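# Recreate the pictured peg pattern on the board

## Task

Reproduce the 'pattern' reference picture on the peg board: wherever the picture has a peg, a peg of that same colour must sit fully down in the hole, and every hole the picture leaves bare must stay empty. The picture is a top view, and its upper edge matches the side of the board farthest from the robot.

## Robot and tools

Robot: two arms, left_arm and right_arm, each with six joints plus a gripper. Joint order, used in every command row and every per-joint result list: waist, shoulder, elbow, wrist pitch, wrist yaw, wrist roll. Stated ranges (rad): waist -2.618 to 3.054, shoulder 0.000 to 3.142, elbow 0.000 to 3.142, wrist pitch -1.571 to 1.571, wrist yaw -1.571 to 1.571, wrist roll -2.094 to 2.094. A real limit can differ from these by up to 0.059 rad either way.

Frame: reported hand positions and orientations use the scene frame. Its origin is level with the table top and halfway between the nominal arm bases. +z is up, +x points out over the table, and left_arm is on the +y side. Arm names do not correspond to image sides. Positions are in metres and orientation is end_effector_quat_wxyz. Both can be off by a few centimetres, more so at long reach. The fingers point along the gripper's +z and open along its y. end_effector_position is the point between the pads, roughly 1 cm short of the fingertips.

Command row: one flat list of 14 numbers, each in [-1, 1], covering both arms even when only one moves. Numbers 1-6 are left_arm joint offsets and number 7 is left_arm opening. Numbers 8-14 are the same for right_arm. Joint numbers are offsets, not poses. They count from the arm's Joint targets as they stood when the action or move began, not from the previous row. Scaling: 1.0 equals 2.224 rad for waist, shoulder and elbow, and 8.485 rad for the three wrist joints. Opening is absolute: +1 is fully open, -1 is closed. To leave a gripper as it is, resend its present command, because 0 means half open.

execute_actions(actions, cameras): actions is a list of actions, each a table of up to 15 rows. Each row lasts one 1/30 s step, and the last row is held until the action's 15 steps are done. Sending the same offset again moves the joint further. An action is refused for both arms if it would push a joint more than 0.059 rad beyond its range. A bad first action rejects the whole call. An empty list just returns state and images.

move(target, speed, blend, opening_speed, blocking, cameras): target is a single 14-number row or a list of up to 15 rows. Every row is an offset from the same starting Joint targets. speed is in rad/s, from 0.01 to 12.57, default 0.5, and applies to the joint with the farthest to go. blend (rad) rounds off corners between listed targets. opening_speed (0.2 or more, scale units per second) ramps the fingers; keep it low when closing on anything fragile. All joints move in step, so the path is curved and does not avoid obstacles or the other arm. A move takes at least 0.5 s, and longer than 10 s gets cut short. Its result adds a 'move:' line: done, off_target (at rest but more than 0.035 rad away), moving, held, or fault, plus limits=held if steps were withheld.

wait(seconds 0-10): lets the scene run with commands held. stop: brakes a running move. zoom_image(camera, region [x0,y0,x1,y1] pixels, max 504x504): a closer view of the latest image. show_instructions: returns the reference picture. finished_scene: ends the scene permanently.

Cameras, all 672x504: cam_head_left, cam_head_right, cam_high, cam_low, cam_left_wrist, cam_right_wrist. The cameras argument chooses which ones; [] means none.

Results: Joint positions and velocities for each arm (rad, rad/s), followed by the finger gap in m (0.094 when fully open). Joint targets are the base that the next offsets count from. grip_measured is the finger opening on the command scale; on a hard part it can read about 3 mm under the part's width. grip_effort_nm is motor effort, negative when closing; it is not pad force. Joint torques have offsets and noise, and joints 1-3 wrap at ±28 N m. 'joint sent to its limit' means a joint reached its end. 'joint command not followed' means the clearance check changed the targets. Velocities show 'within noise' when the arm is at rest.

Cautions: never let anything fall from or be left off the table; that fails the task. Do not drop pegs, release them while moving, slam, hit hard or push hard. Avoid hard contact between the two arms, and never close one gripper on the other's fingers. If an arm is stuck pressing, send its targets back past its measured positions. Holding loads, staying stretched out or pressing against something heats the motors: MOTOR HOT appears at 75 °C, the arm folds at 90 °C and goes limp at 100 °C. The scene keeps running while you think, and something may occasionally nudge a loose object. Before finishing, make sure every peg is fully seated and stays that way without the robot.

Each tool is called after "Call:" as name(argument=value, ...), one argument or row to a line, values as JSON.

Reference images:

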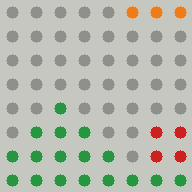

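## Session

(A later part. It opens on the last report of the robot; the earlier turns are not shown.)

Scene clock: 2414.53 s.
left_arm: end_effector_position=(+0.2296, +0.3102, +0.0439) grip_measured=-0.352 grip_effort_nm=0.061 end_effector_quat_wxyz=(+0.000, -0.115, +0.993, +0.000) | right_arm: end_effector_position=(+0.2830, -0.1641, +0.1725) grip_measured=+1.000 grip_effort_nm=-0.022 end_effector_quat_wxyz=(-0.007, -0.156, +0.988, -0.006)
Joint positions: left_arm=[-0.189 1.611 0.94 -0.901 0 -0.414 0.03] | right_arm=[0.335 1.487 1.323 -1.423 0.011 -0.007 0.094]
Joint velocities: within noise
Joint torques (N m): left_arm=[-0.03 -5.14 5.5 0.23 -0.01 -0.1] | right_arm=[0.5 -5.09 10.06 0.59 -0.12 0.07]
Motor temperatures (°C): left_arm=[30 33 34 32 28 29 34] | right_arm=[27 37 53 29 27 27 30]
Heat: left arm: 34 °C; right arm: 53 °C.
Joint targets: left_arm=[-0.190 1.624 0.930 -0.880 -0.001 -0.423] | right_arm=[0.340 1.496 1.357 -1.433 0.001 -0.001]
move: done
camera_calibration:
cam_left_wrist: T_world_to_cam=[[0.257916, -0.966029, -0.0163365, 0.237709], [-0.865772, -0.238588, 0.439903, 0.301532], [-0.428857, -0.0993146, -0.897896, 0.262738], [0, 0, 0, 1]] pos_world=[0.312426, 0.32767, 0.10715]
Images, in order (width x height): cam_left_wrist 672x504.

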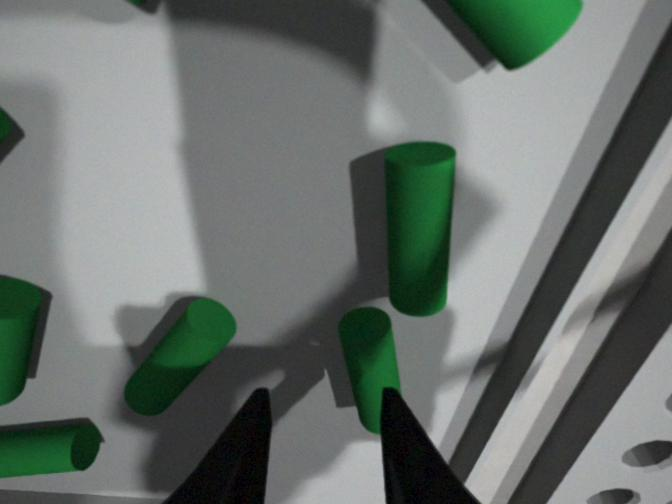

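Call:
move(
  target=[
    [-0.0225,0.0036,0.0256,-0.0053,0,-0.0291,-0.35,0,0,0,0,0,0,1],
    [-0.0225,0.0292,-0.0067,0.0095,0,-0.0291,-0.35,0,0,0,0,0,0,1],
  ],
  speed=[0.3,0.2],
  cameras=["cam_left_wrist"],
)

Scene clock: 2435.80 s.
left_arm: end_effector_position=(+0.2356, +0.2969, +0.0250) grip_measured=-0.352 grip_effort_nm=0.061 end_effector_quat_wxyz=(+0.001, -0.214, +0.977, +0.000) | right_arm: end_effector_position=(+0.2830, -0.1641, +0.1725) grip_measured=+1.000 grip_effort_nm=-0.012 end_effector_quat_wxyz=(-0.007, -0.156, +0.988, -0.006)
Joint positions: left_arm=[-0.234 1.675 0.926 -0.819 0 -0.661 0.03] | right_arm=[0.335 1.487 1.323 -1.423 0.011 -0.007 0.094]
Joint velocities: within noise
Joint torques (N m): left_arm=[-0.55 -5.49 5.42 0.23 -0.04 -0.12] | right_arm=[0.53 -5.09 10.07 0.59 -0.12 0.07]
Motor temperatures (°C): left_arm=[30 32 35 32 28 29 33] | right_arm=[27 37 53 29 27 27 30]
Heat: left arm: 35 °C; right arm: 53 °C.
Joint targets: left_arm=[-0.240 1.689 0.915 -0.799 -0.001 -0.670] | right_arm=[0.340 1.496 1.357 -1.433 0.001 -0.001]
move: done
camera_calibration:
cam_left_wrist: T_world_to_cam=[[0.445971, -0.894928, -0.0146039, 0.157504], [-0.801856, -0.406733, 0.437716, 0.346697], [-0.397664, -0.183498, -0.898995, 0.264629], [0, 0, 0, 1]] pos_world=[0.312992, 0.330527, 0.0884457]
Images, in order (width x height): cam_left_wrist 672x504.

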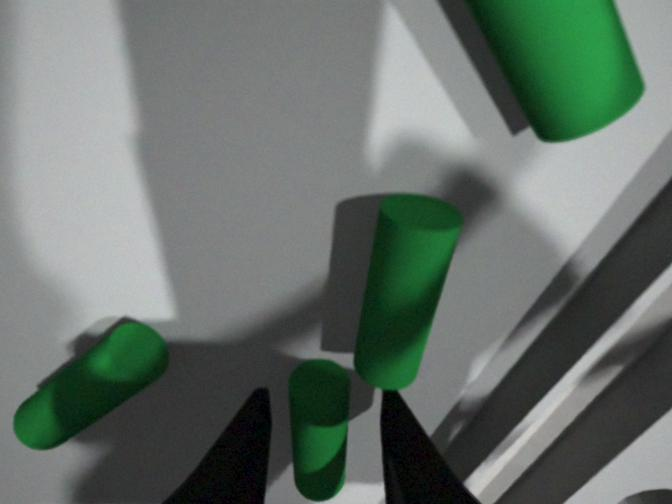

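Call:
move(
  target=[
    [0,0,0,0,0,0,-1,0,0,0,0,0,0,1],
    [0,-0.049,0.0517,-0.0272,0,0,-1,0,0,0,0,0,0,1],
    [-0.0283,0.3323,0.6277,-0.0772,0,0.079,-1,0,0,0,0,0,0,1],
    [-0.0283,0.3372,0.5153,-0.0467,0,0.079,-1,0,0,0,0,0,0,1],
    [-0.0283,0.3372,0.5153,-0.0467,0,0.079,-0.3,0,0,0,0,0,0,1],
    [-0.0283,0.3323,0.6277,-0.0772,0,0.079,-0.3,0,0,0,0,0,0,1],
    [-0.0283,0.027,-0.0913,0.1546,0,0.079,-0.3,0,0,0,0,0,0,1],
    [-0.0283,0.1295,-0.1434,0.1935,0,0.079,-0.3,0,0,0,0,0,0,1],
  ],
  speed=[0.3,0.5,1,0.25,0.3,0.5,1.2,0.3],
  cameras=["cam_left_wrist"],
)

Scene clock: 2460.33 s.
left_arm: end_effector_position=(+0.4065, +0.2269, +0.0367) grip_measured=-0.301 grip_effort_nm=0.061 end_effector_quat_wxyz=(+0.507, +0.124, +0.849, -0.076) | right_arm: end_effector_position=(+0.2830, -0.1641, +0.1725) grip_measured=+1.000 grip_effort_nm=-0.012 end_effector_quat_wxyz=(-0.007, -0.156, +0.988, -0.006)
Joint positions: left_arm=[-0.3 1.95 0.611 0.845 0 -0.003 0.033] | right_arm=[0.335 1.487 1.323 -1.423 0.011 -0.007 0.094]
Joint velocities: within noise
Joint torques (N m): left_arm=[-0.16 -5.97 3.86 1.6 -0.03 0.03] | right_arm=[0.53 -5.09 10.07 0.59 -0.11 0.08]
Motor temperatures (°C): left_arm=[30 35 34 32 28 29 33] | right_arm=[27 37 53 29 27 27 30]
Heat: left arm: 35 °C; right arm: 53 °C.
Joint targets: left_arm=[-0.303 1.977 0.596 0.843 -0.001 0.001] | right_arm=[0.340 1.496 1.357 -1.433 0.001 -0.001]
move: done
camera_calibration:
cam_left_wrist: T_world_to_cam=[[-0.260648, -0.965185, 0.0219441, 0.32067], [-0.788096, 0.199586, -0.582297, 0.344397], [0.557645, -0.169068, -0.81268, -0.0644021], [0, 0, 0, 1]] pos_world=[0.390913, 0.229881, 0.141166]
Images, in order (width x height): cam_left_wrist 672x504.

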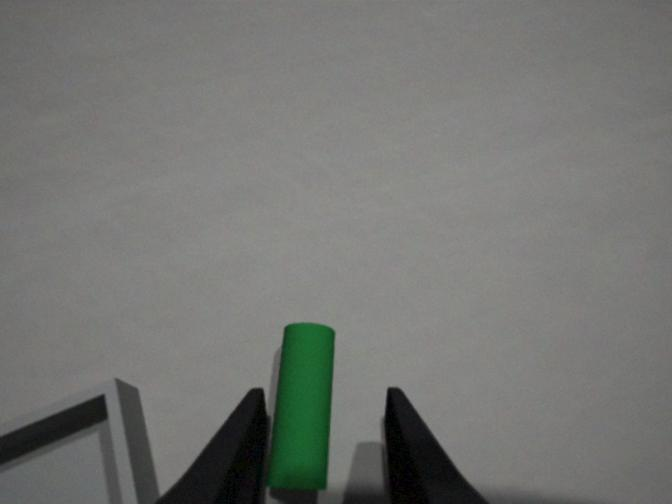

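Call:
move(
  target=[
    [0,0.0063,0,0,0,0,-0.3,0,0,0,0,0,0,1],
    [0,0.0063,0,0,0,0,-1,0,0,0,0,0,0,1],
    [0,-0.1025,0.0522,-0.0389,0,0,-1,0,0,0,0,0,0,1],
    [0,-0.1021,0.339,-0.229,0,0,-1,0,0,0,0,0,0,1],
    [-0.4955,-0.1021,0.339,-0.229,0,0,-1,0,0,0,0,0,0,1],
    [-0.4955,-0.0103,0.3386,-0.2709,0,0,-1,0,0,0,0,0,0,1],
    [-0.4955,0.0243,0.2968,-0.2512,0,0,-1,0,0,0,0,0,0,1],
    [-0.4955,0.0243,0.2968,-0.2512,0,0,-0.3,0,0,0,0,0,0,1],
    [-0.4955,0.0297,0.4305,-0.2821,0,0,-0.3,0,0,0,0,0,0,1],
    [-0.4955,-0.2334,0.1754,-0.2288,0,0,-0.3,0,0,0,0,0,0,1],
  ],
  speed=[0.3,0.3,0.6,1.2,1.1,0.7,0.15,0.2,0.4,0.8],
  blend=[0,0,0,0.1,0,0,0,0,0.05,0],
  cameras=["cam_left_wrist"],
)

Scene clock: 2485.30 s.
left_arm: end_effector_position=(+0.0135, +0.1264, +0.0884) grip_measured=-0.301 grip_effort_nm=0.071 end_effector_quat_wxyz=(-0.012, +0.645, +0.764, +0.009) | right_arm: end_effector_position=(+0.2830, -0.1641, +0.1725) grip_measured=+1.000 grip_effort_nm=-0.022 end_effector_quat_wxyz=(-0.007, -0.156, +0.988, -0.006)
Joint positions: left_arm=[-1.411 1.48 0.999 -1.119 0.001 -0.002 0.033] | right_arm=[0.335 1.487 1.323 -1.423 0.011 -0.007 0.094]
Joint velocities: within noise
Joint torques (N m): left_arm=[0.49 -7.2 5.87 0.13 -0.04 0.04] | right_arm=[0.5 -5.08 10.07 0.59 -0.11 0.07]
Motor temperatures (°C): left_arm=[30 35 34 34 28 29 33] | right_arm=[27 37 53 29 27 27 30]
Heat: left arm: 35 °C; right arm: 53 °C.
Joint targets: left_arm=[-1.405 1.458 0.986 -1.098 -0.001 0.000] | right_arm=[0.340 1.496 1.357 -1.433 0.001 -0.001]
move: done; target 8's new numbers were sent with left_arm's wrist pitch 0.036 rad from that target
camera_calibration:
cam_left_wrist: T_world_to_cam=[[-0.980447, -0.196146, -0.0158288, 0.035958], [-0.180842, 0.866381, 0.465488, -0.100216], [-0.0775901, 0.459249, -0.884912, 0.11525], [0, 0, 0, 1]] pos_world=[0.0260739, 0.0409499, 0.149205]
Images, in order (width x height): cam_left_wrist 672x504.

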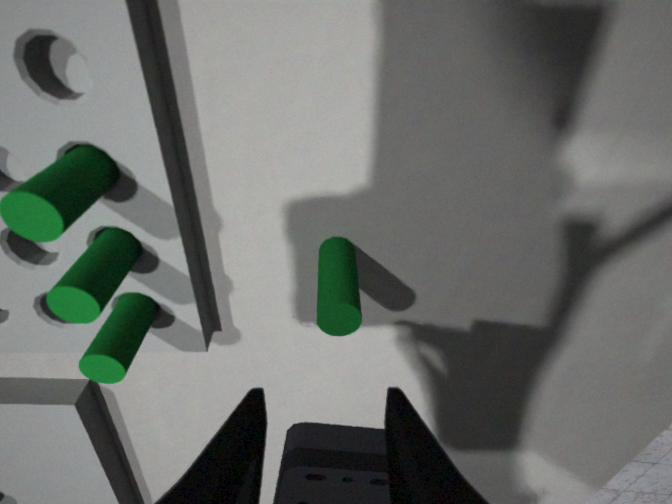

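Call:
move(
  target=[
    [-0.009,0.0472,-0.0823,0.0326,0,0,-0.3,0,0,0,0,0,0,1],
    [-0.009,0.0472,-0.0823,0.0326,0,0,-1,0,0,0,0,0,0,1],
    [0,0,0,0,0,0,-1,0,0,0,0,0,0,1],
    [0.1138,0.1367,0.0994,0.0112,0,0,-1,0,0,0,0,0,0,1],
    [0.1138,0.1578,0.0728,0.0219,0,0,-1,0,0,0,0,0,0,1],
  ],
  speed=[0.25,0.3,0.4,0.7,0.15],
  cameras=["cam_left_wrist"],
)

Call:
zoom_image(
  camera="cam_left_wrist",
  region=[240, 260, 420, 395],
)

Scene clock: 2562.50 s.
left_arm: end_effector_position=(+0.1042, +0.0734, +0.0462) grip_measured=-0.700 grip_effort_nm=-1.043 end_effector_quat_wxyz=(+0.001, +0.541, +0.841, -0.001) | right_arm: end_effector_position=(+0.2830, -0.1641, +0.1725) grip_measured=+1.000 grip_effort_nm=-0.017 end_effector_quat_wxyz=(-0.007, -0.156, +0.988, -0.006)
Joint positions: left_arm=[-1.15 1.793 1.159 -0.934 0 -0.002 0.014] | right_arm=[0.335 1.487 1.323 -1.423 0.011 -0.007 0.094]
Joint velocities: within noise
Joint torques (N m): left_arm=[-0.24 -6.56 5.74 0.21 0.01 -0.01] | right_arm=[0.51 -5.08 10.07 0.59 -0.11 0.07]
Motor temperatures (°C): left_arm=[30 35 34 32 28 29 32] | right_arm=[27 37 53 29 27 27 30]
Heat: left arm: 35 °C; right arm: 53 °C.
Joint targets: left_arm=[-1.152 1.809 1.148 -0.913 -0.001 0.000] | right_arm=[0.340 1.496 1.357 -1.433 0.001 -0.001]
move: done
camera_calibration:
cam_left_wrist: T_world_to_cam=[[-0.896442, -0.442859, -0.0163549, 0.123144], [-0.404874, 0.803432, 0.436548, 0.0110584], [-0.180189, 0.397962, -0.899532, 0.125239], [0, 0, 0, 1]] pos_world=[0.137436, -0.00418949, 0.109843]
Images, in order (width x height): cam_left_wrist 672x504.

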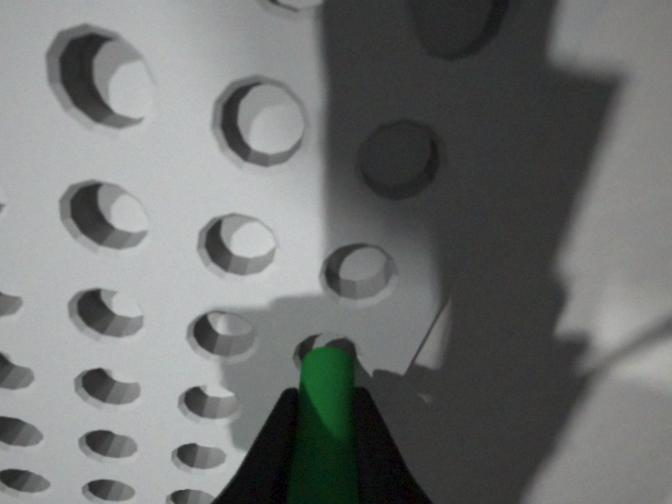

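Scaled by 2.800 from the camera's 672x504 image, which has a finer 960x720 frame.

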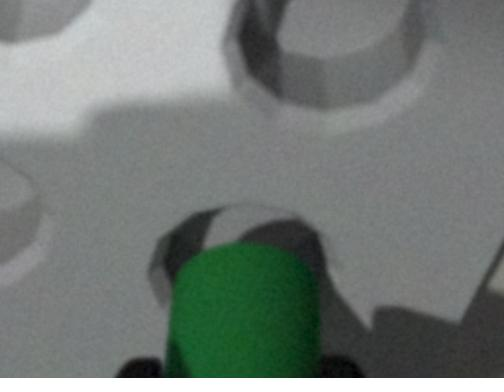

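Call:
move(
  target=[
    [0,0.0108,-0.0121,0.0059,0,0,-1,0,0,0,0,0,0,1],
    [0,0.0162,-0.0188,0.0087,0,0,-1,0,0,0,0,0,0,1],
  ],
  speed=[0.1,0.06],
  cameras=[],
)

Scene clock: 2575.03 s.
left_arm: end_effector_position=(+0.1046, +0.0725, +0.0340) grip_measured=-0.700 grip_effort_nm=-1.048 end_effector_quat_wxyz=(+0.002, +0.541, +0.841, -0.001) | right_arm: end_effector_position=(+0.2830, -0.1641, +0.1725) grip_measured=+1.000 grip_effort_nm=-0.017 end_effector_quat_wxyz=(-0.007, -0.156, +0.988, -0.006)
Joint positions: left_arm=[-1.15 1.813 1.132 -0.884 0 -0.002 0.014] | right_arm=[0.335 1.487 1.323 -1.423 0.011 -0.007 0.094]
Joint velocities: within noise
Joint torques (N m): left_arm=[-0.1 -5.49 4.34 0.48 0.02 0] | right_arm=[0.51 -5.08 10.09 0.59 -0.11 0.07]
Motor temperatures (°C): left_arm=[30 34 34 32 28 29 33] | right_arm=[27 37 53 29 27 27 30]
Heat: left arm: 34 °C; right arm: 53 °C.
Joint targets: left_arm=[-1.152 1.845 1.106 -0.839 -0.001 0.000] | right_arm=[0.340 1.496 1.357 -1.433 0.001 -0.001]
move: off_target (left_arm); left_arm: the wrist pitch is farthest, 0.045 rad from its target
No camera images: "cameras" was empty.

Call:
move(
  target=[
    [0,-0.0114,0.0127,-0.0056,0,0,-1,0,0,0,0,0,0,1],
    [0,-0.0114,0.0127,-0.0056,0,0,-0.55,0,0,0,0,0,0,1],
    [0,-0.045,0.0787,-0.0316,0,0,-0.55,0,0,0,0,0,0,1],
    [0.5211,-0.1484,-0.0591,-0.0225,0,0.0542,-0.35,0,0,0,0,0,0,1],
    [0.5211,-0.1228,-0.1025,-0.0048,0,0.0542,-0.35,0,0,0,0,0,0,1],
  ],
  speed=[0.1,0.1,0.4,1,0.3],
  cameras=["cam_left_wrist"],
)

Scene clock: 2600.57 s.
left_arm: end_effector_position=(+0.2202, +0.3612, +0.0439) grip_measured=-0.352 grip_effort_nm=0.056 end_effector_quat_wxyz=(-0.001, +0.217, +0.976, +0.002) | right_arm: end_effector_position=(+0.2830, -0.1641, +0.1725) grip_measured=+1.000 grip_effort_nm=-0.022 end_effector_quat_wxyz=(-0.007, -0.156, +0.988, -0.006)
Joint positions: left_arm=[0.006 1.56 0.889 -0.899 -0.005 0.448 0.03] | right_arm=[0.335 1.487 1.323 -1.423 0.011 -0.007 0.094]
Joint velocities: within noise
Joint torques (N m): left_arm=[0.1 -4.77 5.52 0.18 -0.01 0.11] | right_arm=[0.51 -5.08 10.06 0.59 -0.11 0.07]
Motor temperatures (°C): left_arm=[30 33 34 32 28 29 33] | right_arm=[27 37 53 29 27 27 30]
Heat: left arm: 34 °C; right arm: 53 °C.
Joint targets: left_arm=[0.007 1.572 0.878 -0.880 -0.001 0.460] | right_arm=[0.340 1.496 1.357 -1.433 0.001 -0.001]
move: done
camera_calibration:
cam_left_wrist: T_world_to_cam=[[-0.395126, -0.918407, -0.0201111, 0.416177], [-0.827787, 0.346476, 0.441274, 0.0858289], [-0.398301, 0.191006, -0.897147, 0.152212], [0, 0, 0, 1]] pos_world=[0.296117, 0.323408, 0.107052]
Images, in order (width x height): cam_left_wrist 672x504.

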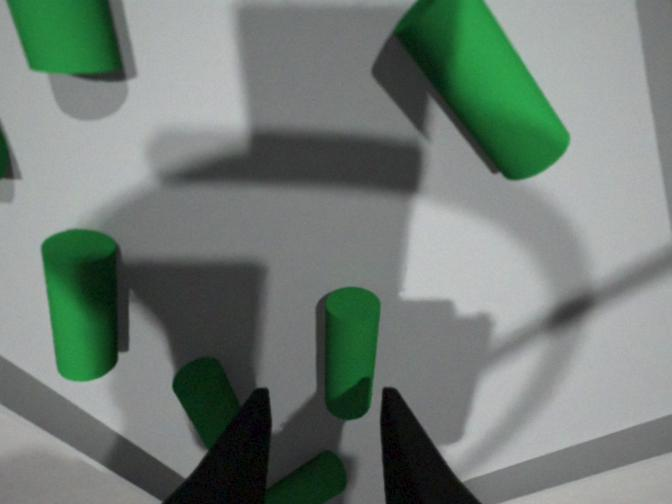

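Call:
move(
  target=[
    [-0.0211,0,0.0207,-0.0051,0,0.0024,-0.35,0,0,0,0,0,0,1],
    [-0.0211,0.0261,-0.0121,0.0101,0,0.0024,-0.35,0,0,0,0,0,0,1],
    [-0.0211,0.0261,-0.0121,0.0101,0,0.0024,-1,0,0,0,0,0,0,1],
    [-0.0211,-0.0054,0.045,-0.0141,0,0.0024,-1,0,0,0,0,0,0,1],
    [-0.1394,0.3849,0.6443,-0.0676,0,-0.0542,-1,0,0,0,0,0,0,1],
    [-0.1394,0.3898,0.5319,-0.0371,0,-0.0542,-1,0,0,0,0,0,0,1],
    [-0.1394,0.3898,0.5319,-0.0371,0,-0.0542,-0.3,0,0,0,0,0,0,1],
    [-0.1394,0.3849,0.6443,-0.0676,0,-0.0542,-0.3,0,0,0,0,0,0,1],
  ],
  speed=[0.3,0.25,0.3,0.5,1,0.25,0.3,0.5],
  cameras=["cam_left_wrist"],
)

Scene clock: 2642.03 s.
left_arm: end_effector_position=(+0.4224, +0.2201, +0.0894) grip_measured=-0.301 grip_effort_nm=0.066 end_effector_quat_wxyz=(+0.002, +0.153, +0.988, +0.002) | right_arm: end_effector_position=(+0.2830, -0.1641, +0.1725) grip_measured=+1.000 grip_effort_nm=-0.017 end_effector_quat_wxyz=(-0.007, -0.156, +0.988, -0.006)
Joint positions: left_arm=[-0.305 2.414 2.287 -1.44 -0.005 0.008 0.033] | right_arm=[0.335 1.487 1.323 -1.423 0.011 -0.007 0.094]
Joint velocities: within noise
Joint torques (N m): left_arm=[0.23 -12.55 9.5 -0.16 0 -0.09] | right_arm=[0.51 -5.09 10.07 0.59 -0.12 0.07]
Motor temperatures (°C): left_arm=[30 33 34 32 28 29 33] | right_arm=[27 37 53 29 27 27 30]
Heat: left arm: 34 °C; right arm: 53 °C.
Joint targets: left_arm=[-0.303 2.428 2.312 -1.453 -0.001 0.000] | right_arm=[0.340 1.496 1.357 -1.433 0.001 -0.001]
move: done
camera_calibration:
cam_left_wrist: T_world_to_cam=[[-0.273659, -0.961607, -0.0205464, 0.325648], [-0.867955, 0.237689, 0.436071, 0.323368], [-0.414445, 0.137168, -0.899678, 0.319406], [0, 0, 0, 1]] pos_world=[0.502161, 0.192472, 0.153042]
Images, in order (width x height): cam_left_wrist 672x504.

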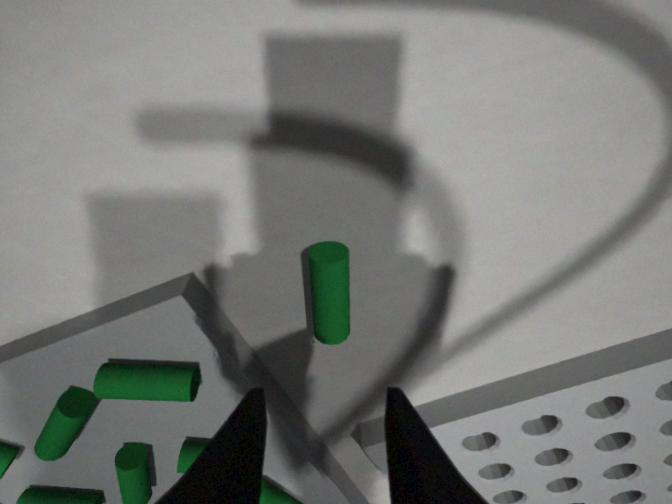

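Call:
move(
  target=[
    [0,-0.3053,-0.7194,0.2317,0,0,-0.3,0,0,0,0,0,0,1],
    [0,-0.1933,-0.7653,0.2698,0,0,-0.3,0,0,0,0,0,0,1],
    [0,-0.1933,-0.7653,0.2698,0,0,-1,0,0,0,0,0,0,1],
    [0,-0.3053,-0.7194,0.2317,0,0,-1,0,0,0,0,0,0,1],
    [0,-0.3049,-0.4326,0.0416,0,0,-1,0,0,0,0,0,0,1],
    [-0.4955,-0.3049,-0.4326,0.0416,0,0,-1,0,0,0,0,0,0,1],
    [-0.4955,-0.2131,-0.433,-0.0003,0,0,-1,0,0,0,0,0,0,1],
  ],
  speed=[1.2,0.3,0.3,0.6,1.2,1.1,0.7],
  blend=[0,0,0,0,0.1,0,0],
  cameras=["cam_left_wrist"],
)

Scene clock: 2670.67 s.
left_arm: end_effector_position=(+0.0140, +0.1251, +0.0687) grip_measured=-0.697 grip_effort_nm=-1.038 end_effector_quat_wxyz=(-0.182, +0.630, +0.739, +0.153) | right_arm: end_effector_position=(+0.2830, -0.1641, +0.1725) grip_measured=+1.000 grip_effort_nm=-0.017 end_effector_quat_wxyz=(-0.007, -0.156, +0.988, -0.006)
Joint positions: left_arm=[-1.411 1.939 1.328 -1.441 0 0.006 0.014] | right_arm=[0.335 1.487 1.323 -1.423 0.011 -0.007 0.094]
Joint velocities: within noise
Joint torques (N m): left_arm=[0.44 -7.47 7.72 -1.15 -0.01 -0.06] | right_arm=[0.51 -5.09 10.09 0.59 -0.11 0.07]
Motor temperatures (°C): left_arm=[30 37 36 32 28 29 33] | right_arm=[27 37 53 29 27 27 30]
Heat: left arm: 37 °C; right arm: 53 °C.
Joint targets: left_arm=[-1.405 1.954 1.348 -1.456 -0.001 0.001] | right_arm=[0.340 1.496 1.357 -1.433 0.001 -0.001]
move: done
camera_calibration:
cam_left_wrist: T_world_to_cam=[[-0.98354, -0.178823, -0.0259054, 0.0344611], [-0.126658, 0.580062, 0.804665, -0.0779979], [-0.128866, 0.794702, -0.593163, 0.0372974], [0, 0, 0, 1]] pos_world=[0.0288212, 0.0217657, 0.0857784]
Images, in order (width x height): cam_left_wrist 672x504.

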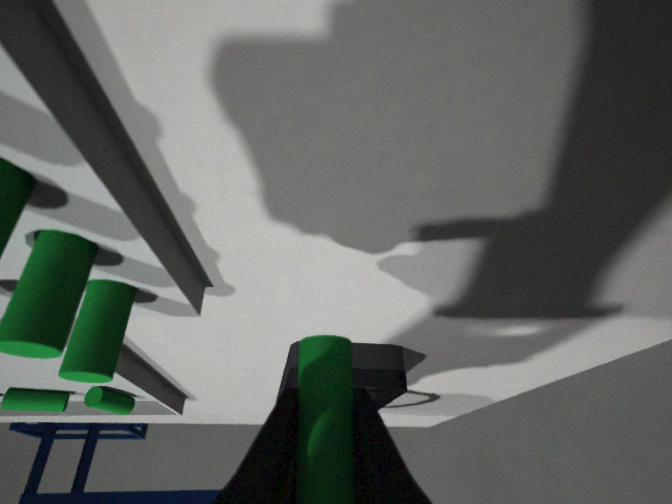

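Call:
move(
  target=[
    [0,0.0346,-0.0414,0.0198,0,0,-1,0,0,0,0,0,0,1],
    [0,0.0346,-0.0414,0.0198,0,0,-0.3,0,0,0,0,0,0,1],
    [0,0.0400,0.0924,-0.0112,0,0,-0.3,0,0,0,0,0,0,1],
    [0,-0.2230,-0.1628,0.0422,0,0,-0.3,0,0,0,0,0,0,1],
    [-0.0036,-0.1758,-0.2451,0.0748,0,0,-0.3,0,0,0,0,0,0,1],
    [-0.0036,-0.1758,-0.2451,0.0748,0,0,-1,0,0,0,0,0,0,1],
    [0,-0.2230,-0.1628,0.0422,0,0,-1,0,0,0,0,0,0,1],
  ],
  speed=[0.15,0.2,0.4,0.8,0.25,0.3,0.5],
  cameras=["cam_left_wrist"],
)

Call:
move(
  target=[
    [0.1048,0.1861,0.1628,0.0075,0,0,-1,0,0,0,0,0,0,1],
    [0.1048,0.2064,0.1363,0.0179,0,0,-1,0,0,0,0,0,0,1],
  ],
  speed=[0.7,0.15],
  cameras=["cam_left_wrist"],
)

Call:
zoom_image(
  camera="cam_left_wrist",
  region=[240, 260, 420, 395],
)

Scene clock: 2706.40 s.
left_arm: end_effector_position=(+0.0134, +0.1291, +0.0798) grip_measured=-0.700 grip_effort_nm=-1.043 end_effector_quat_wxyz=(-0.011, +0.648, +0.761, +0.010) | right_arm: end_effector_position=(+0.2830, -0.1641, +0.1725) grip_measured=+1.000 grip_effort_nm=-0.022 end_effector_quat_wxyz=(-0.007, -0.156, +0.988, -0.006)
Joint positions: left_arm=[-1.411 1.479 0.963 -1.085 0 0.005 0.014] | right_arm=[0.335 1.487 1.323 -1.423 0.011 -0.007 0.094]
Joint velocities: within noise
Joint torques (N m): left_arm=[0.57 -7.08 9.11 -0.19 0.01 -0.08] | right_arm=[0.53 -5.09 10.07 0.59 -0.11 0.07]
Motor temperatures (°C): left_arm=[30 35 36 32 28 29 33] | right_arm=[27 37 53 29 27 27 30]
Heat: left arm: 36 °C; right arm: 53 °C.
Joint targets: left_arm=[-1.405 1.458 0.986 -1.097 -0.001 0.000] | right_arm=[0.340 1.496 1.357 -1.433 0.001 -0.001]
move: done
camera_calibration:
cam_left_wrist: T_world_to_cam=[[-0.981837, -0.18895, -0.0171545, 0.0353544], [-0.175038, 0.86723, 0.466126, -0.0988165], [-0.0731974, 0.460663, -0.884552, 0.106199], [0, 0, 0, 1]] pos_world=[0.0251891, 0.0434551, 0.140606]
Images, in order (width x height): cam_left_wrist 672x504.

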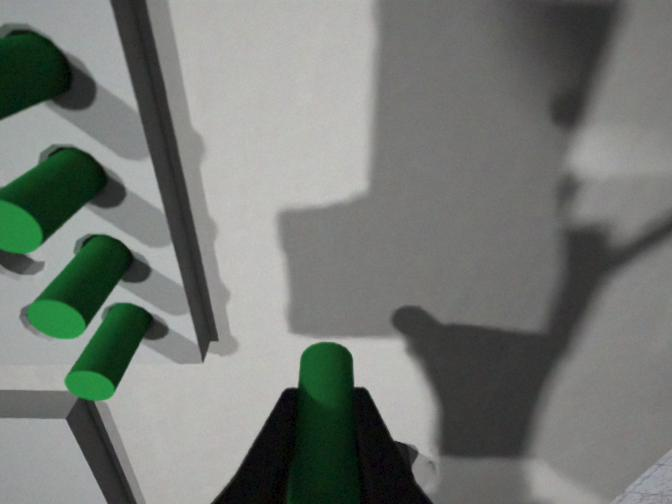

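Scene clock: 2708.30 s.
left_arm: end_effector_position=(+0.1105, +0.0427, +0.0469) grip_measured=-0.700 grip_effort_nm=-1.043 end_effector_quat_wxyz=(+0.002, +0.552, +0.834, -0.001) | right_arm: end_effector_position=(+0.2830, -0.1641, +0.1725) grip_measured=+1.000 grip_effort_nm=-0.017 end_effector_quat_wxyz=(-0.007, -0.156, +0.988, -0.006)
Joint positions: left_arm=[-1.17 1.899 1.3 -0.967 0 0.005 0.014] | right_arm=[0.335 1.487 1.323 -1.423 0.011 -0.007 0.094]
Joint velocities: within noise
Joint torques (N m): left_arm=[-0.24 -7.58 5.67 0.2 -0.06 -0.03] | right_arm=[0.54 -5.08 10.06 0.59 -0.12 0.07]
Motor temperatures (°C): left_arm=[30 35 36 32 28 29 33] | right_arm=[27 37 53 29 27 27 30]
Heat: left arm: 36 °C; right arm: 53 °C.
Joint targets: left_arm=[-1.172 1.917 1.289 -0.946 -0.001 0.000] | right_arm=[0.340 1.496 1.357 -1.433 0.001 -0.001]
move: done
camera_calibration:
cam_left_wrist: T_world_to_cam=[[-0.908263, -0.418082, -0.0162897, 0.115484], [-0.382964, 0.815028, 0.434819, 0.0351814], [-0.168514, 0.401168, -0.900371, 0.137783], [0, 0, 0, 1]] pos_world=[0.141581, -0.0356662, 0.110639]
Images, in order (width x height): cam_left_wrist 672x504.

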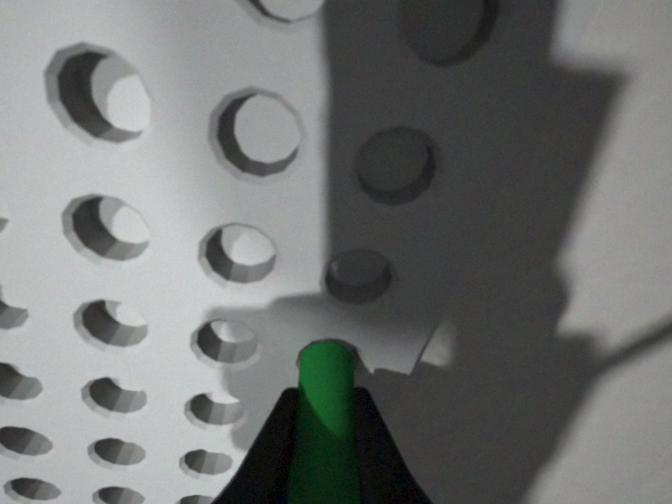

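Scaled by 2.800 from the camera's 672x504 image, which has a finer 960x720 frame.

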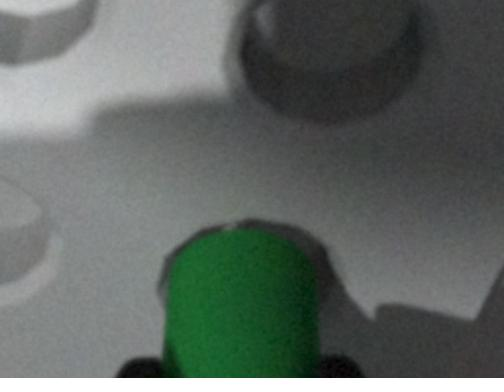

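Call:
move(
  target=[
    [0,-0.0241,0.0229,-0.0104,0,0,-1,0,0,0,0,0,0,1],
    [0,0.0043,-0.0171,0.0057,0,0,-1,0,0,0,0,0,0,1],
    [0,0.0097,-0.0238,0.0085,0,0,-1,0,0,0,0,0,0,1],
  ],
  speed=[0.2,0.12,0.08],
  cameras=[],
)

Scene clock: 2720.23 s.
left_arm: end_effector_position=(+0.1100, +0.0438, +0.0355) grip_measured=-0.700 grip_effort_nm=-1.038 end_effector_quat_wxyz=(+0.004, +0.552, +0.834, -0.003) | right_arm: end_effector_position=(+0.2830, -0.1641, +0.1725) grip_measured=+1.000 grip_effort_nm=-0.017 end_effector_quat_wxyz=(-0.007, -0.156, +0.988, -0.006)
Joint positions: left_arm=[-1.17 1.906 1.261 -0.916 0 0.005 0.014] | right_arm=[0.335 1.487 1.323 -1.423 0.011 -0.007 0.094]
Joint velocities: within noise
Joint torques (N m): left_arm=[-0.21 -6.37 4.4 0.47 -0.04 -0.07] | right_arm=[0.53 -5.11 10.09 0.59 -0.12 0.07]
Motor temperatures (°C): left_arm=[30 35 35 32 28 29 34] | right_arm=[27 37 53 29 27 27 30]
Heat: left arm: 35 °C; right arm: 53 °C.
Joint targets: left_arm=[-1.172 1.939 1.237 -0.874 -0.001 0.000] | right_arm=[0.340 1.496 1.357 -1.433 0.001 -0.001]
move: off_target (left_arm); left_arm: the wrist pitch is farthest, 0.042 rad from its target
No camera images: "cameras" was empty.

Call:
move(
  target=[
    [0,-0.0114,0.0127,-0.0056,0,0,-1,0,0,0,0,0,0,1],
    [0,-0.0114,0.0127,-0.0056,0,0,-0.55,0,0,0,0,0,0,1],
    [0,-0.0369,0.0823,-0.0306,0,0,-0.55,0,0,0,0,0,0,1],
    [0.4407,-0.0859,-0.0063,-0.0203,0,-0.0601,-0.35,0,0,0,0,0,0,1],
    [0.4407,-0.0625,-0.0472,-0.0038,0,-0.0601,-0.35,0,0,0,0,0,0,1],
  ],
  speed=[0.1,0.1,0.4,1,0.3],
  cameras=["cam_left_wrist"],
)

Scene clock: 2768.70 s.
left_arm: end_effector_position=(+0.2780, +0.3020, +0.0451) grip_measured=-0.352 grip_effort_nm=0.056 end_effector_quat_wxyz=(+0.001, -0.159, +0.987, -0.001) | right_arm: end_effector_position=(+0.2830, -0.1641, +0.1725) grip_measured=+1.000 grip_effort_nm=-0.017 end_effector_quat_wxyz=(-0.007, -0.156, +0.988, -0.006)
Joint positions: left_arm=[-0.187 1.784 1.143 -0.926 0.001 -0.5 0.03] | right_arm=[0.335 1.487 1.323 -1.423 0.011 -0.007 0.094]
Joint velocities: within noise
Joint torques (N m): left_arm=[-0.39 -6.69 5.67 0.21 -0.02 -0.13] | right_arm=[0.51 -5.12 10.1 0.6 -0.11 0.08]
Motor temperatures (°C): left_arm=[30 36 34 32 28 29 34] | right_arm=[27 37 53 29 27 27 30]
Heat: left arm: 36 °C; right arm: 53 °C.
Joint targets: left_arm=[-0.192 1.800 1.132 -0.906 -0.001 -0.509] | right_arm=[0.340 1.496 1.357 -1.433 0.001 -0.001]
move: done; target 4's new numbers were sent with left_arm's shoulder 0.036 rad from that target
camera_calibration:
cam_left_wrist: T_world_to_cam=[[0.342679, -0.939354, -0.0136174, 0.185461], [-0.842925, -0.313837, 0.437017, 0.357408], [-0.414787, -0.138278, -0.89935, 0.291669], [0, 0, 0, 1]] pos_world=[0.358695, 0.326713, 0.108644]
Images, in order (width x height): cam_left_wrist 672x504.

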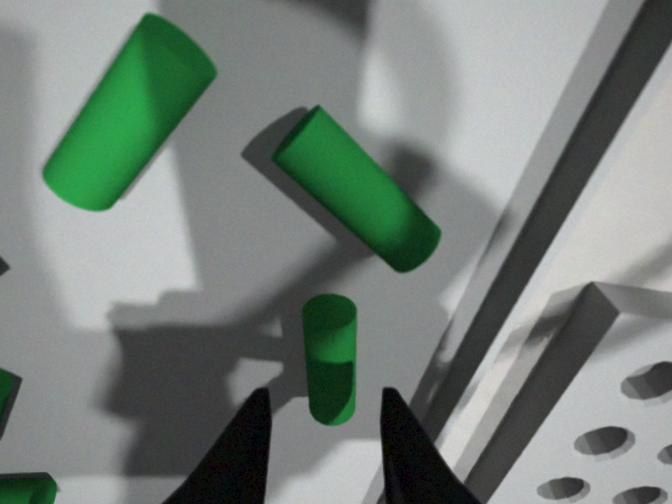

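Call:
move(
  target=[
    [0.0072,0.0256,-0.0049,0.0079,0,0.0015,-0.35,0,0,0,0,0,0,1],
    [0.0072,0.0256,-0.0049,0.0079,0,0.0015,-1,0,0,0,0,0,0,1],
    [0.0072,-0.0135,0.045,-0.0165,0,0.0015,-1,0,0,0,0,0,0,1],
    [-0.0499,0.2824,0.5301,-0.0646,0,0.06,-1,0,0,0,0,0,0,1],
    [-0.0499,0.2873,0.4177,-0.0341,0,0.06,-1,0,0,0,0,0,0,1],
    [-0.0499,0.2873,0.4177,-0.0341,0,0.06,-0.3,0,0,0,0,0,0,1],
    [-0.0499,0.2824,0.5301,-0.0646,0,0.06,-0.3,0,0,0,0,0,0,1],
  ],
  speed=[0.25,0.3,0.5,1,0.25,0.3,0.5],
  cameras=["cam_left_wrist"],
)

Scene clock: 2788.30 s.
left_arm: end_effector_position=(+0.4221, +0.2207, +0.0893) grip_measured=-0.301 grip_effort_nm=0.056 end_effector_quat_wxyz=(+0.001, +0.142, +0.990, -0.001) | right_arm: end_effector_position=(+0.2830, -0.1641, +0.1725) grip_measured=+1.000 grip_effort_nm=-0.017 end_effector_quat_wxyz=(-0.007, -0.156, +0.988, -0.006)
Joint positions: left_arm=[-0.302 2.414 2.286 -1.441 0.001 -0.011 0.033] | right_arm=[0.335 1.487 1.323 -1.423 0.011 -0.007 0.094]
Joint velocities: within noise
Joint torques (N m): left_arm=[-0.12 -12.45 9.46 -0.16 -0.03 0.12] | right_arm=[0.53 -5.11 10.09 0.59 -0.11 0.07]
Motor temperatures (°C): left_arm=[30 36 35 31 28 29 33] | right_arm=[27 37 53 29 27 27 30]
Heat: left arm: 36 °C; right arm: 53 °C.
Joint targets: left_arm=[-0.303 2.428 2.311 -1.454 -0.001 0.000] | right_arm=[0.340 1.496 1.357 -1.433 0.001 -0.001]
move: done
camera_calibration:
cam_left_wrist: T_world_to_cam=[[-0.252405, -0.967502, -0.0152237, 0.31798], [-0.871672, 0.220518, 0.437676, 0.328264], [-0.420096, 0.123742, -0.899004, 0.324334], [0, 0, 0, 1]] pos_world=[0.502649, 0.195125, 0.152746]
Images, in order (width x height): cam_left_wrist 672x504.

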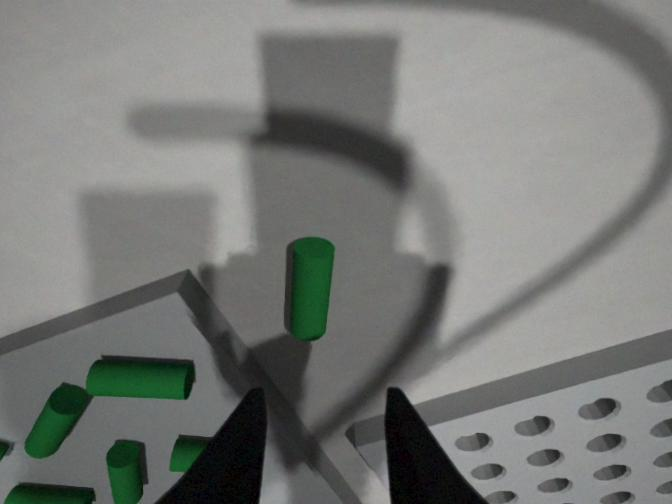

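Call:
move(
  target=[
    [0.0067,-0.3053,-0.7194,0.2317,0,0,-0.3,0,0,0,0,0,0,1],
    [0.0067,-0.1933,-0.7653,0.2698,0,0,-0.3,0,0,0,0,0,0,1],
    [0.0067,-0.1933,-0.7653,0.2698,0,0,-1,0,0,0,0,0,0,1],
    [0,-0.3053,-0.7194,0.2317,0,0,-1,0,0,0,0,0,0,1],
    [0,-0.3049,-0.4326,0.0416,0,0,-1,0,0,0,0,0,0,1],
    [-0.4955,-0.3049,-0.4326,0.0416,0,0,-1,0,0,0,0,0,0,1],
    [-0.4955,-0.2131,-0.4325,-0.0002,0,0,-1,0,0,0,0,0,0,1],
  ],
  speed=[1.2,0.3,0.3,0.6,1.2,1.1,0.7],
  blend=[0,0,0,0,0.1,0,0],
  cameras=["cam_left_wrist"],
)

Call:
move(
  target=[
    [0,0.0346,-0.0414,0.0198,0,0,-1,0,0,0,0,0,0,1],
    [0,0.0346,-0.0414,0.0198,0,0,-0.3,0,0,0,0,0,0,1],
    [0,0.0400,0.0924,-0.0112,0,0,-0.3,0,0,0,0,0,0,1],
    [0,-0.2230,-0.1628,0.0422,0,0,-0.3,0,0,0,0,0,0,1],
  ],
  speed=[0.15,0.2,0.4,0.8],
  cameras=["cam_left_wrist"],
)

Scene clock: 2814.10 s.
left_arm: end_effector_position=(+0.0137, +0.1253, +0.0686) grip_measured=-0.706 grip_effort_nm=-1.038 end_effector_quat_wxyz=(-0.182, +0.626, +0.742, +0.154) | right_arm: end_effector_position=(+0.2830, -0.1641, +0.1725) grip_measured=+1.000 grip_effort_nm=-0.022 end_effector_quat_wxyz=(-0.007, -0.156, +0.988, -0.006)
Joint positions: left_arm=[-1.411 1.939 1.327 -1.441 0.001 -0.003 0.014] | right_arm=[0.335 1.487 1.323 -1.423 0.011 -0.007 0.094]
Joint velocities: within noise
Joint torques (N m): left_arm=[0.38 -7.42 7.79 -1.11 -0.03 0.02] | right_arm=[0.5 -5.09 10.07 0.59 -0.11 0.08]
Motor temperatures (°C): left_arm=[30 37 36 32 28 29 33] | right_arm=[27 37 53 29 27 27 30]
Heat: left arm: 37 °C; right arm: 53 °C.
Joint targets: left_arm=[-1.405 1.954 1.349 -1.456 -0.001 0.000] | right_arm=[0.340 1.496 1.357 -1.433 0.001 -0.001]
move: done
camera_calibration:
cam_left_wrist: T_world_to_cam=[[-0.981986, -0.186815, -0.0283382, 0.0353224], [-0.133204, 0.578063, 0.805046, -0.0777452], [-0.134013, 0.794319, -0.592535, 0.0371122], [0, 0, 0, 1]] pos_world=[0.0293037, 0.0220614, 0.0855797]
Images, in order (width x height): cam_left_wrist 672x504.

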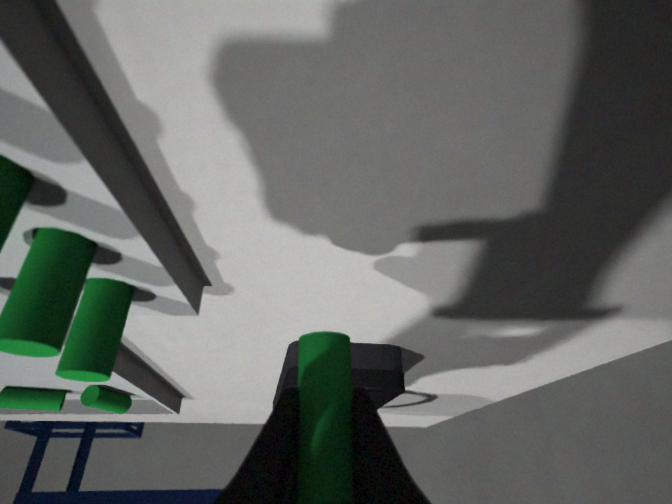

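Scene clock: 2818.63 s.
left_arm: end_effector_position=(+0.0136, +0.1261, +0.0885) grip_measured=-0.301 grip_effort_nm=0.066 end_effector_quat_wxyz=(-0.011, +0.645, +0.764, +0.009) | right_arm: end_effector_position=(+0.2830, -0.1641, +0.1725) grip_measured=+1.000 grip_effort_nm=-0.017 end_effector_quat_wxyz=(-0.007, -0.156, +0.988, -0.006)
Joint positions: left_arm=[-1.411 1.48 1 -1.119 0.001 -0.003 0.033] | right_arm=[0.335 1.487 1.323 -1.423 0.011 -0.007 0.094]
Joint velocities: within noise
Joint torques (N m): left_arm=[0.4 -7.31 5.82 0.16 -0.03 0.03] | right_arm=[0.53 -5.09 10.07 0.59 -0.11 0.07]
Motor temperatures (°C): left_arm=[30 36 35 32 28 29 33] | right_arm=[27 37 53 29 27 27 30]
Heat: left arm: 36 °C; right arm: 53 °C.
Joint targets: left_arm=[-1.405 1.458 0.987 -1.098 -0.001 0.000] | right_arm=[0.340 1.496 1.357 -1.433 0.001 -0.001]
move: done
camera_calibration:
cam_left_wrist: T_world_to_cam=[[-0.980305, -0.196856, -0.0157949, 0.0360387], [-0.181537, 0.866744, 0.464543, -0.0999707], [-0.0777581, 0.458261, -0.88541, 0.115644], [0, 0, 0, 1]] pos_world=[0.0261729, 0.0407481, 0.149403]
Images, in order (width x height): cam_left_wrist 672x504.

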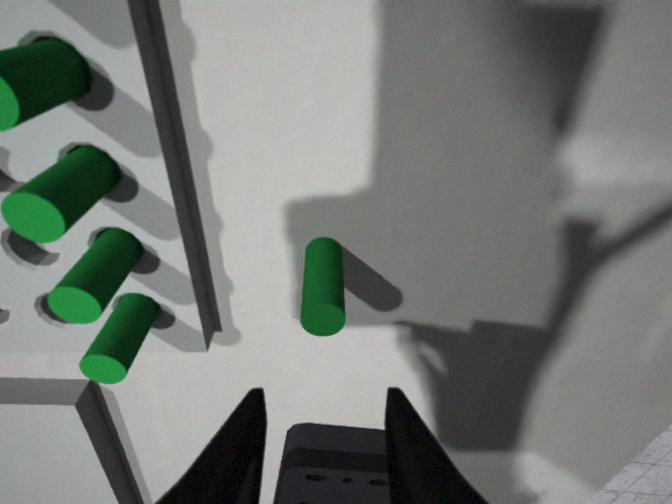

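Call:
move(
  target=[
    [0,0.0472,-0.0827,0.0326,0,0,-0.3,0,0,0,0,0,0,1],
    [0,0.0472,-0.0827,0.0326,0,0,-1,0,0,0,0,0,0,1],
    [0,0,0,0,0,0,-1,0,0,0,0,0,0,1],
    [0.0967,0.2338,0.2293,0.0026,0,0,-1,0,0,0,0,0,0,1],
    [0.0967,0.2522,0.2046,0.0119,0,0,-1,0,0,0,0,0,0,1],
  ],
  speed=[0.25,0.3,0.5,0.7,0.15],
  cameras=["cam_left_wrist"],
)

Call:
zoom_image(
  camera="cam_left_wrist",
  region=[240, 260, 420, 395],
)

Scene clock: 2836.93 s.
left_arm: end_effector_position=(+0.1156, +0.0129, +0.0500) grip_measured=-0.700 grip_effort_nm=-1.043 end_effector_quat_wxyz=(+0.003, +0.556, +0.831, -0.003) | right_arm: end_effector_position=(+0.2830, -0.1641, +0.1725) grip_measured=+1.000 grip_effort_nm=-0.017 end_effector_quat_wxyz=(-0.007, -0.156, +0.988, -0.006)
Joint positions: left_arm=[-1.189 1.998 1.453 -1.018 0.001 -0.003 0.014] | right_arm=[0.335 1.487 1.323 -1.423 0.011 -0.007 0.094]
Joint velocities: within noise
Joint torques (N m): left_arm=[-0.13 -8.4 5.93 0.21 -0.01 0.02] | right_arm=[0.54 -5.09 10.09 0.59 -0.11 0.07]
Motor temperatures (°C): left_arm=[30 36 35 31 28 29 33] | right_arm=[27 37 53 29 27 27 30]
Heat: left arm: 36 °C; right arm: 53 °C.
Joint targets: left_arm=[-1.190 2.019 1.442 -0.997 -0.001 0.000] | right_arm=[0.340 1.496 1.357 -1.433 0.001 -0.001]
move: done
camera_calibration:
cam_left_wrist: T_world_to_cam=[[-0.912526, -0.408756, -0.0146459, 0.108006], [-0.374369, 0.820265, 0.432449, 0.0591262], [-0.164753, 0.400104, -0.901539, 0.152985], [0, 0, 0, 1]] pos_world=[0.145898, -0.0655613, 0.113935]
Images, in order (width x height): cam_left_wrist 672x504.

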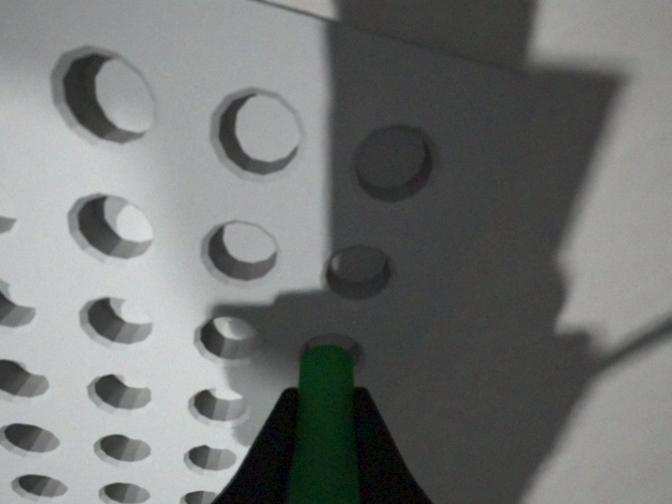

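Scaled by 2.800 from the camera's 672x504 image, which has a finer 960x720 frame.

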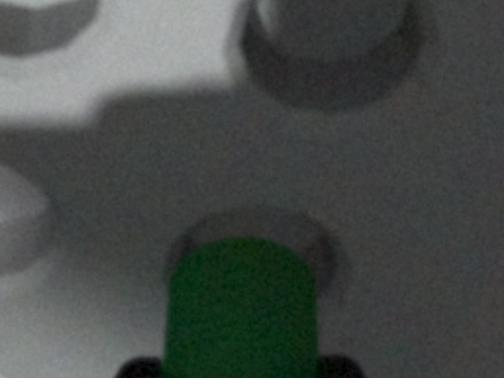

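Call:
move(
  target=[
    [-0.004,0,0,0,0,0,-1,0,0,0,0,0,0,1],
    [-0.004,0.0072,-0.0135,0.0055,0,0,-1,0,0,0,0,0,0,1],
    [-0.004,0.0126,-0.0207,0.0084,0,0,-1,0,0,0,0,0,0,1],
  ],
  speed=[0.1,0.12,0.08],
  cameras=["cam_left_wrist"],
)

Scene clock: 2845.80 s.
left_arm: end_effector_position=(+0.1141, +0.0124, +0.0364) grip_measured=-0.700 grip_effort_nm=-1.043 end_effector_quat_wxyz=(+0.003, +0.558, +0.830, -0.003) | right_arm: end_effector_position=(+0.2830, -0.1641, +0.1725) grip_measured=+1.000 grip_effort_nm=-0.022 end_effector_quat_wxyz=(-0.007, -0.156, +0.988, -0.006)
Joint positions: left_arm=[-1.193 2.014 1.419 -0.968 0.001 -0.003 0.014] | right_arm=[0.335 1.487 1.323 -1.423 0.011 -0.007 0.094]
Joint velocities: within noise
Joint torques (N m): left_arm=[-0.55 -7.64 4.56 0.43 -0.04 0.02] | right_arm=[0.54 -5.09 10.07 0.59 -0.12 0.07]
Motor temperatures (°C): left_arm=[30 35 34 31 28 29 33] | right_arm=[27 37 53 29 27 27 30]
Heat: left arm: 35 °C; right arm: 53 °C.
Joint targets: left_arm=[-1.199 2.047 1.396 -0.925 -0.001 0.000] | right_arm=[0.340 1.496 1.357 -1.433 0.001 -0.001]
move: off_target (left_arm); left_arm: the wrist pitch is farthest, 0.042 rad from its target
camera_calibration:
cam_left_wrist: T_world_to_cam=[[-0.914238, -0.404926, -0.0142945, 0.106301], [-0.370844, 0.822035, 0.432127, 0.0643873], [-0.163229, 0.400368, -0.9017, 0.140555], [0, 0, 0, 1]] pos_world=[0.144004, -0.0661582, 0.100434]
Images, in order (width x height): cam_left_wrist 672x504.

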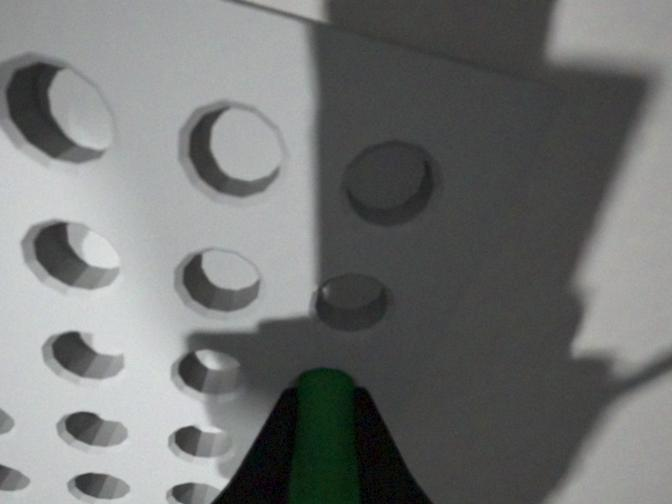

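Call:
move(
  target=[
    [-0.004,-0.0114,0.0127,-0.0056,0,0,-1,0,0,0,0,0,0,1],
    [-0.004,-0.0114,0.0127,-0.0056,0,0,-0.55,0,0,0,0,0,0,1],
    [-0.004,-0.036,0.0778,-0.0292,0,0,-0.55,0,0,0,0,0,0,1],
    [0.4793,-0.0382,0.0495,-0.0224,0,-0.1473,-0.35,0,0,0,0,0,0,1],
    [0.4793,-0.0184,0.0085,-0.0067,0,-0.1473,-0.35,0,0,0,0,0,0,1],
  ],
  speed=[0.1,0.1,0.4,1,0.3],
  cameras=["cam_left_wrist"],
)

Scene clock: 2874.90 s.
left_arm: end_effector_position=(+0.3393, +0.3121, +0.0416) grip_measured=-0.352 grip_effort_nm=0.051 end_effector_quat_wxyz=(-0.002, -0.528, +0.849, +0.000) | right_arm: end_effector_position=(+0.2830, -0.1641, +0.1725) grip_measured=+1.000 grip_effort_nm=-0.022 end_effector_quat_wxyz=(-0.007, -0.156, +0.988, -0.006)
Joint positions: left_arm=[-0.128 2.004 1.426 -0.996 0.003 -1.235 0.03] | right_arm=[0.335 1.487 1.323 -1.423 0.011 -0.007 0.094]
Joint velocities: within noise
Joint torques (N m): left_arm=[-0.27 -9.95 5.71 0.14 -0.08 -0.2] | right_arm=[0.53 -5.11 10.07 0.59 -0.12 0.08]
Motor temperatures (°C): left_arm=[30 36 34 31 28 29 34] | right_arm=[27 37 53 29 27 27 30]
Heat: left arm: 36 °C; right arm: 53 °C.
Joint targets: left_arm=[-0.133 2.006 1.414 -0.982 -0.001 -1.250] | right_arm=[0.340 1.496 1.357 -1.433 0.001 -0.001]
move: done; target 4's new numbers were sent with left_arm's shoulder 0.042 rad from that target
camera_calibration:
cam_left_wrist: T_world_to_cam=[[0.909664, -0.414957, -0.0179548, -0.181889], [-0.364813, -0.81891, 0.443056, 0.408917], [-0.198552, -0.396482, -0.896314, 0.322426], [0, 0, 0, 1]] pos_world=[0.378655, 0.387226, 0.104556]
Images, in order (width x height): cam_left_wrist 672x504.

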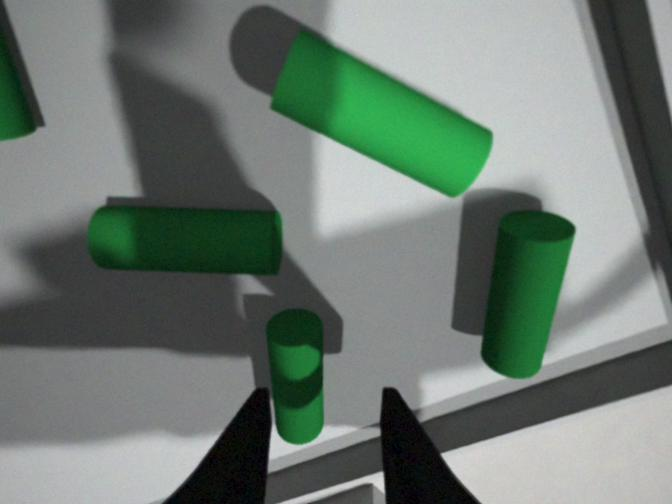

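Call:
move(
  target=[
    [0.0072,-0.0184,0.0049,-0.0057,0,-0.0047,-0.35,0,0,0,0,0,0,1],
    [0.0072,0.0045,-0.0306,0.0093,0,-0.0047,-0.35,0,0,0,0,0,0,1],
    [0.0072,0.0045,-0.0306,0.0093,0,-0.0047,-1,0,0,0,0,0,0,1],
    [0.0072,-0.023,0.0279,-0.0153,0,-0.0047,-1,0,0,0,0,0,0,1],
    [-0.0764,0.1897,0.4033,-0.0556,0,0.1473,-1,0,0,0,0,0,0,1],
    [-0.0764,0.1947,0.2909,-0.0251,0,0.1473,-1,0,0,0,0,0,0,1],
    [-0.0764,0.1947,0.2909,-0.0251,0,0.1473,-0.3,0,0,0,0,0,0,1],
    [-0.0764,0.1897,0.4033,-0.0556,0,0.1473,-0.3,0,0,0,0,0,0,1],
  ],
  speed=[0.2,0.2,0.3,0.5,1,0.25,0.3,0.5],
  cameras=["cam_left_wrist"],
)

Scene clock: 2903.43 s.
left_arm: end_effector_position=(+0.4220, +0.2197, +0.0893) grip_measured=-0.301 grip_effort_nm=0.061 end_effector_quat_wxyz=(+0.001, +0.143, +0.990, -0.002) | right_arm: end_effector_position=(+0.2830, -0.1641, +0.1725) grip_measured=+1.000 grip_effort_nm=-0.017 end_effector_quat_wxyz=(-0.007, -0.156, +0.988, -0.006)
Joint positions: left_arm=[-0.303 2.414 2.287 -1.441 0.003 -0.011 0.033] | right_arm=[0.335 1.487 1.323 -1.423 0.011 -0.007 0.094]
Joint velocities: within noise
Joint torques (N m): left_arm=[-0.14 -12.71 9.52 -0.13 -0.05 0.1] | right_arm=[0.53 -5.11 10.07 0.59 -0.11 0.08]
Motor temperatures (°C): left_arm=[30 36 34 31 28 29 33] | right_arm=[27 37 53 29 27 27 30]
Heat: left arm: 36 °C; right arm: 53 °C.
Joint targets: left_arm=[-0.303 2.428 2.311 -1.454 -0.001 0.000] | right_arm=[0.340 1.496 1.357 -1.433 0.001 -0.001]
move: done
camera_calibration:
cam_left_wrist: T_world_to_cam=[[-0.253554, -0.96724, -0.0125131, 0.317074], [-0.871242, 0.22273, 0.43741, 0.327662], [-0.420294, 0.121809, -0.899175, 0.324965], [0, 0, 0, 1]] pos_world=[0.502449, 0.194123, 0.152845]
Images, in order (width x height): cam_left_wrist 672x504.

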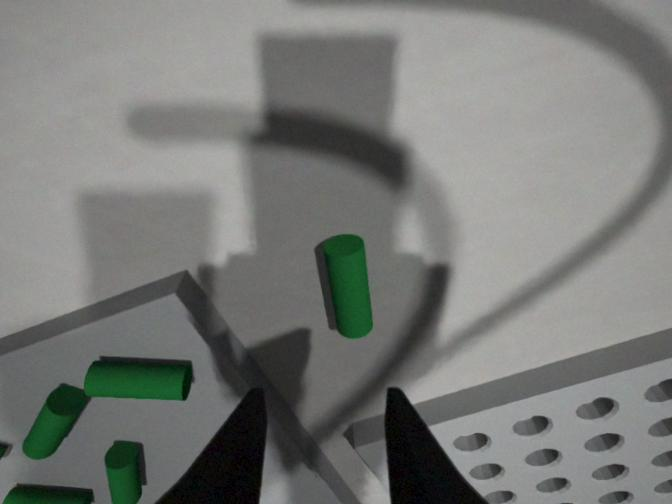

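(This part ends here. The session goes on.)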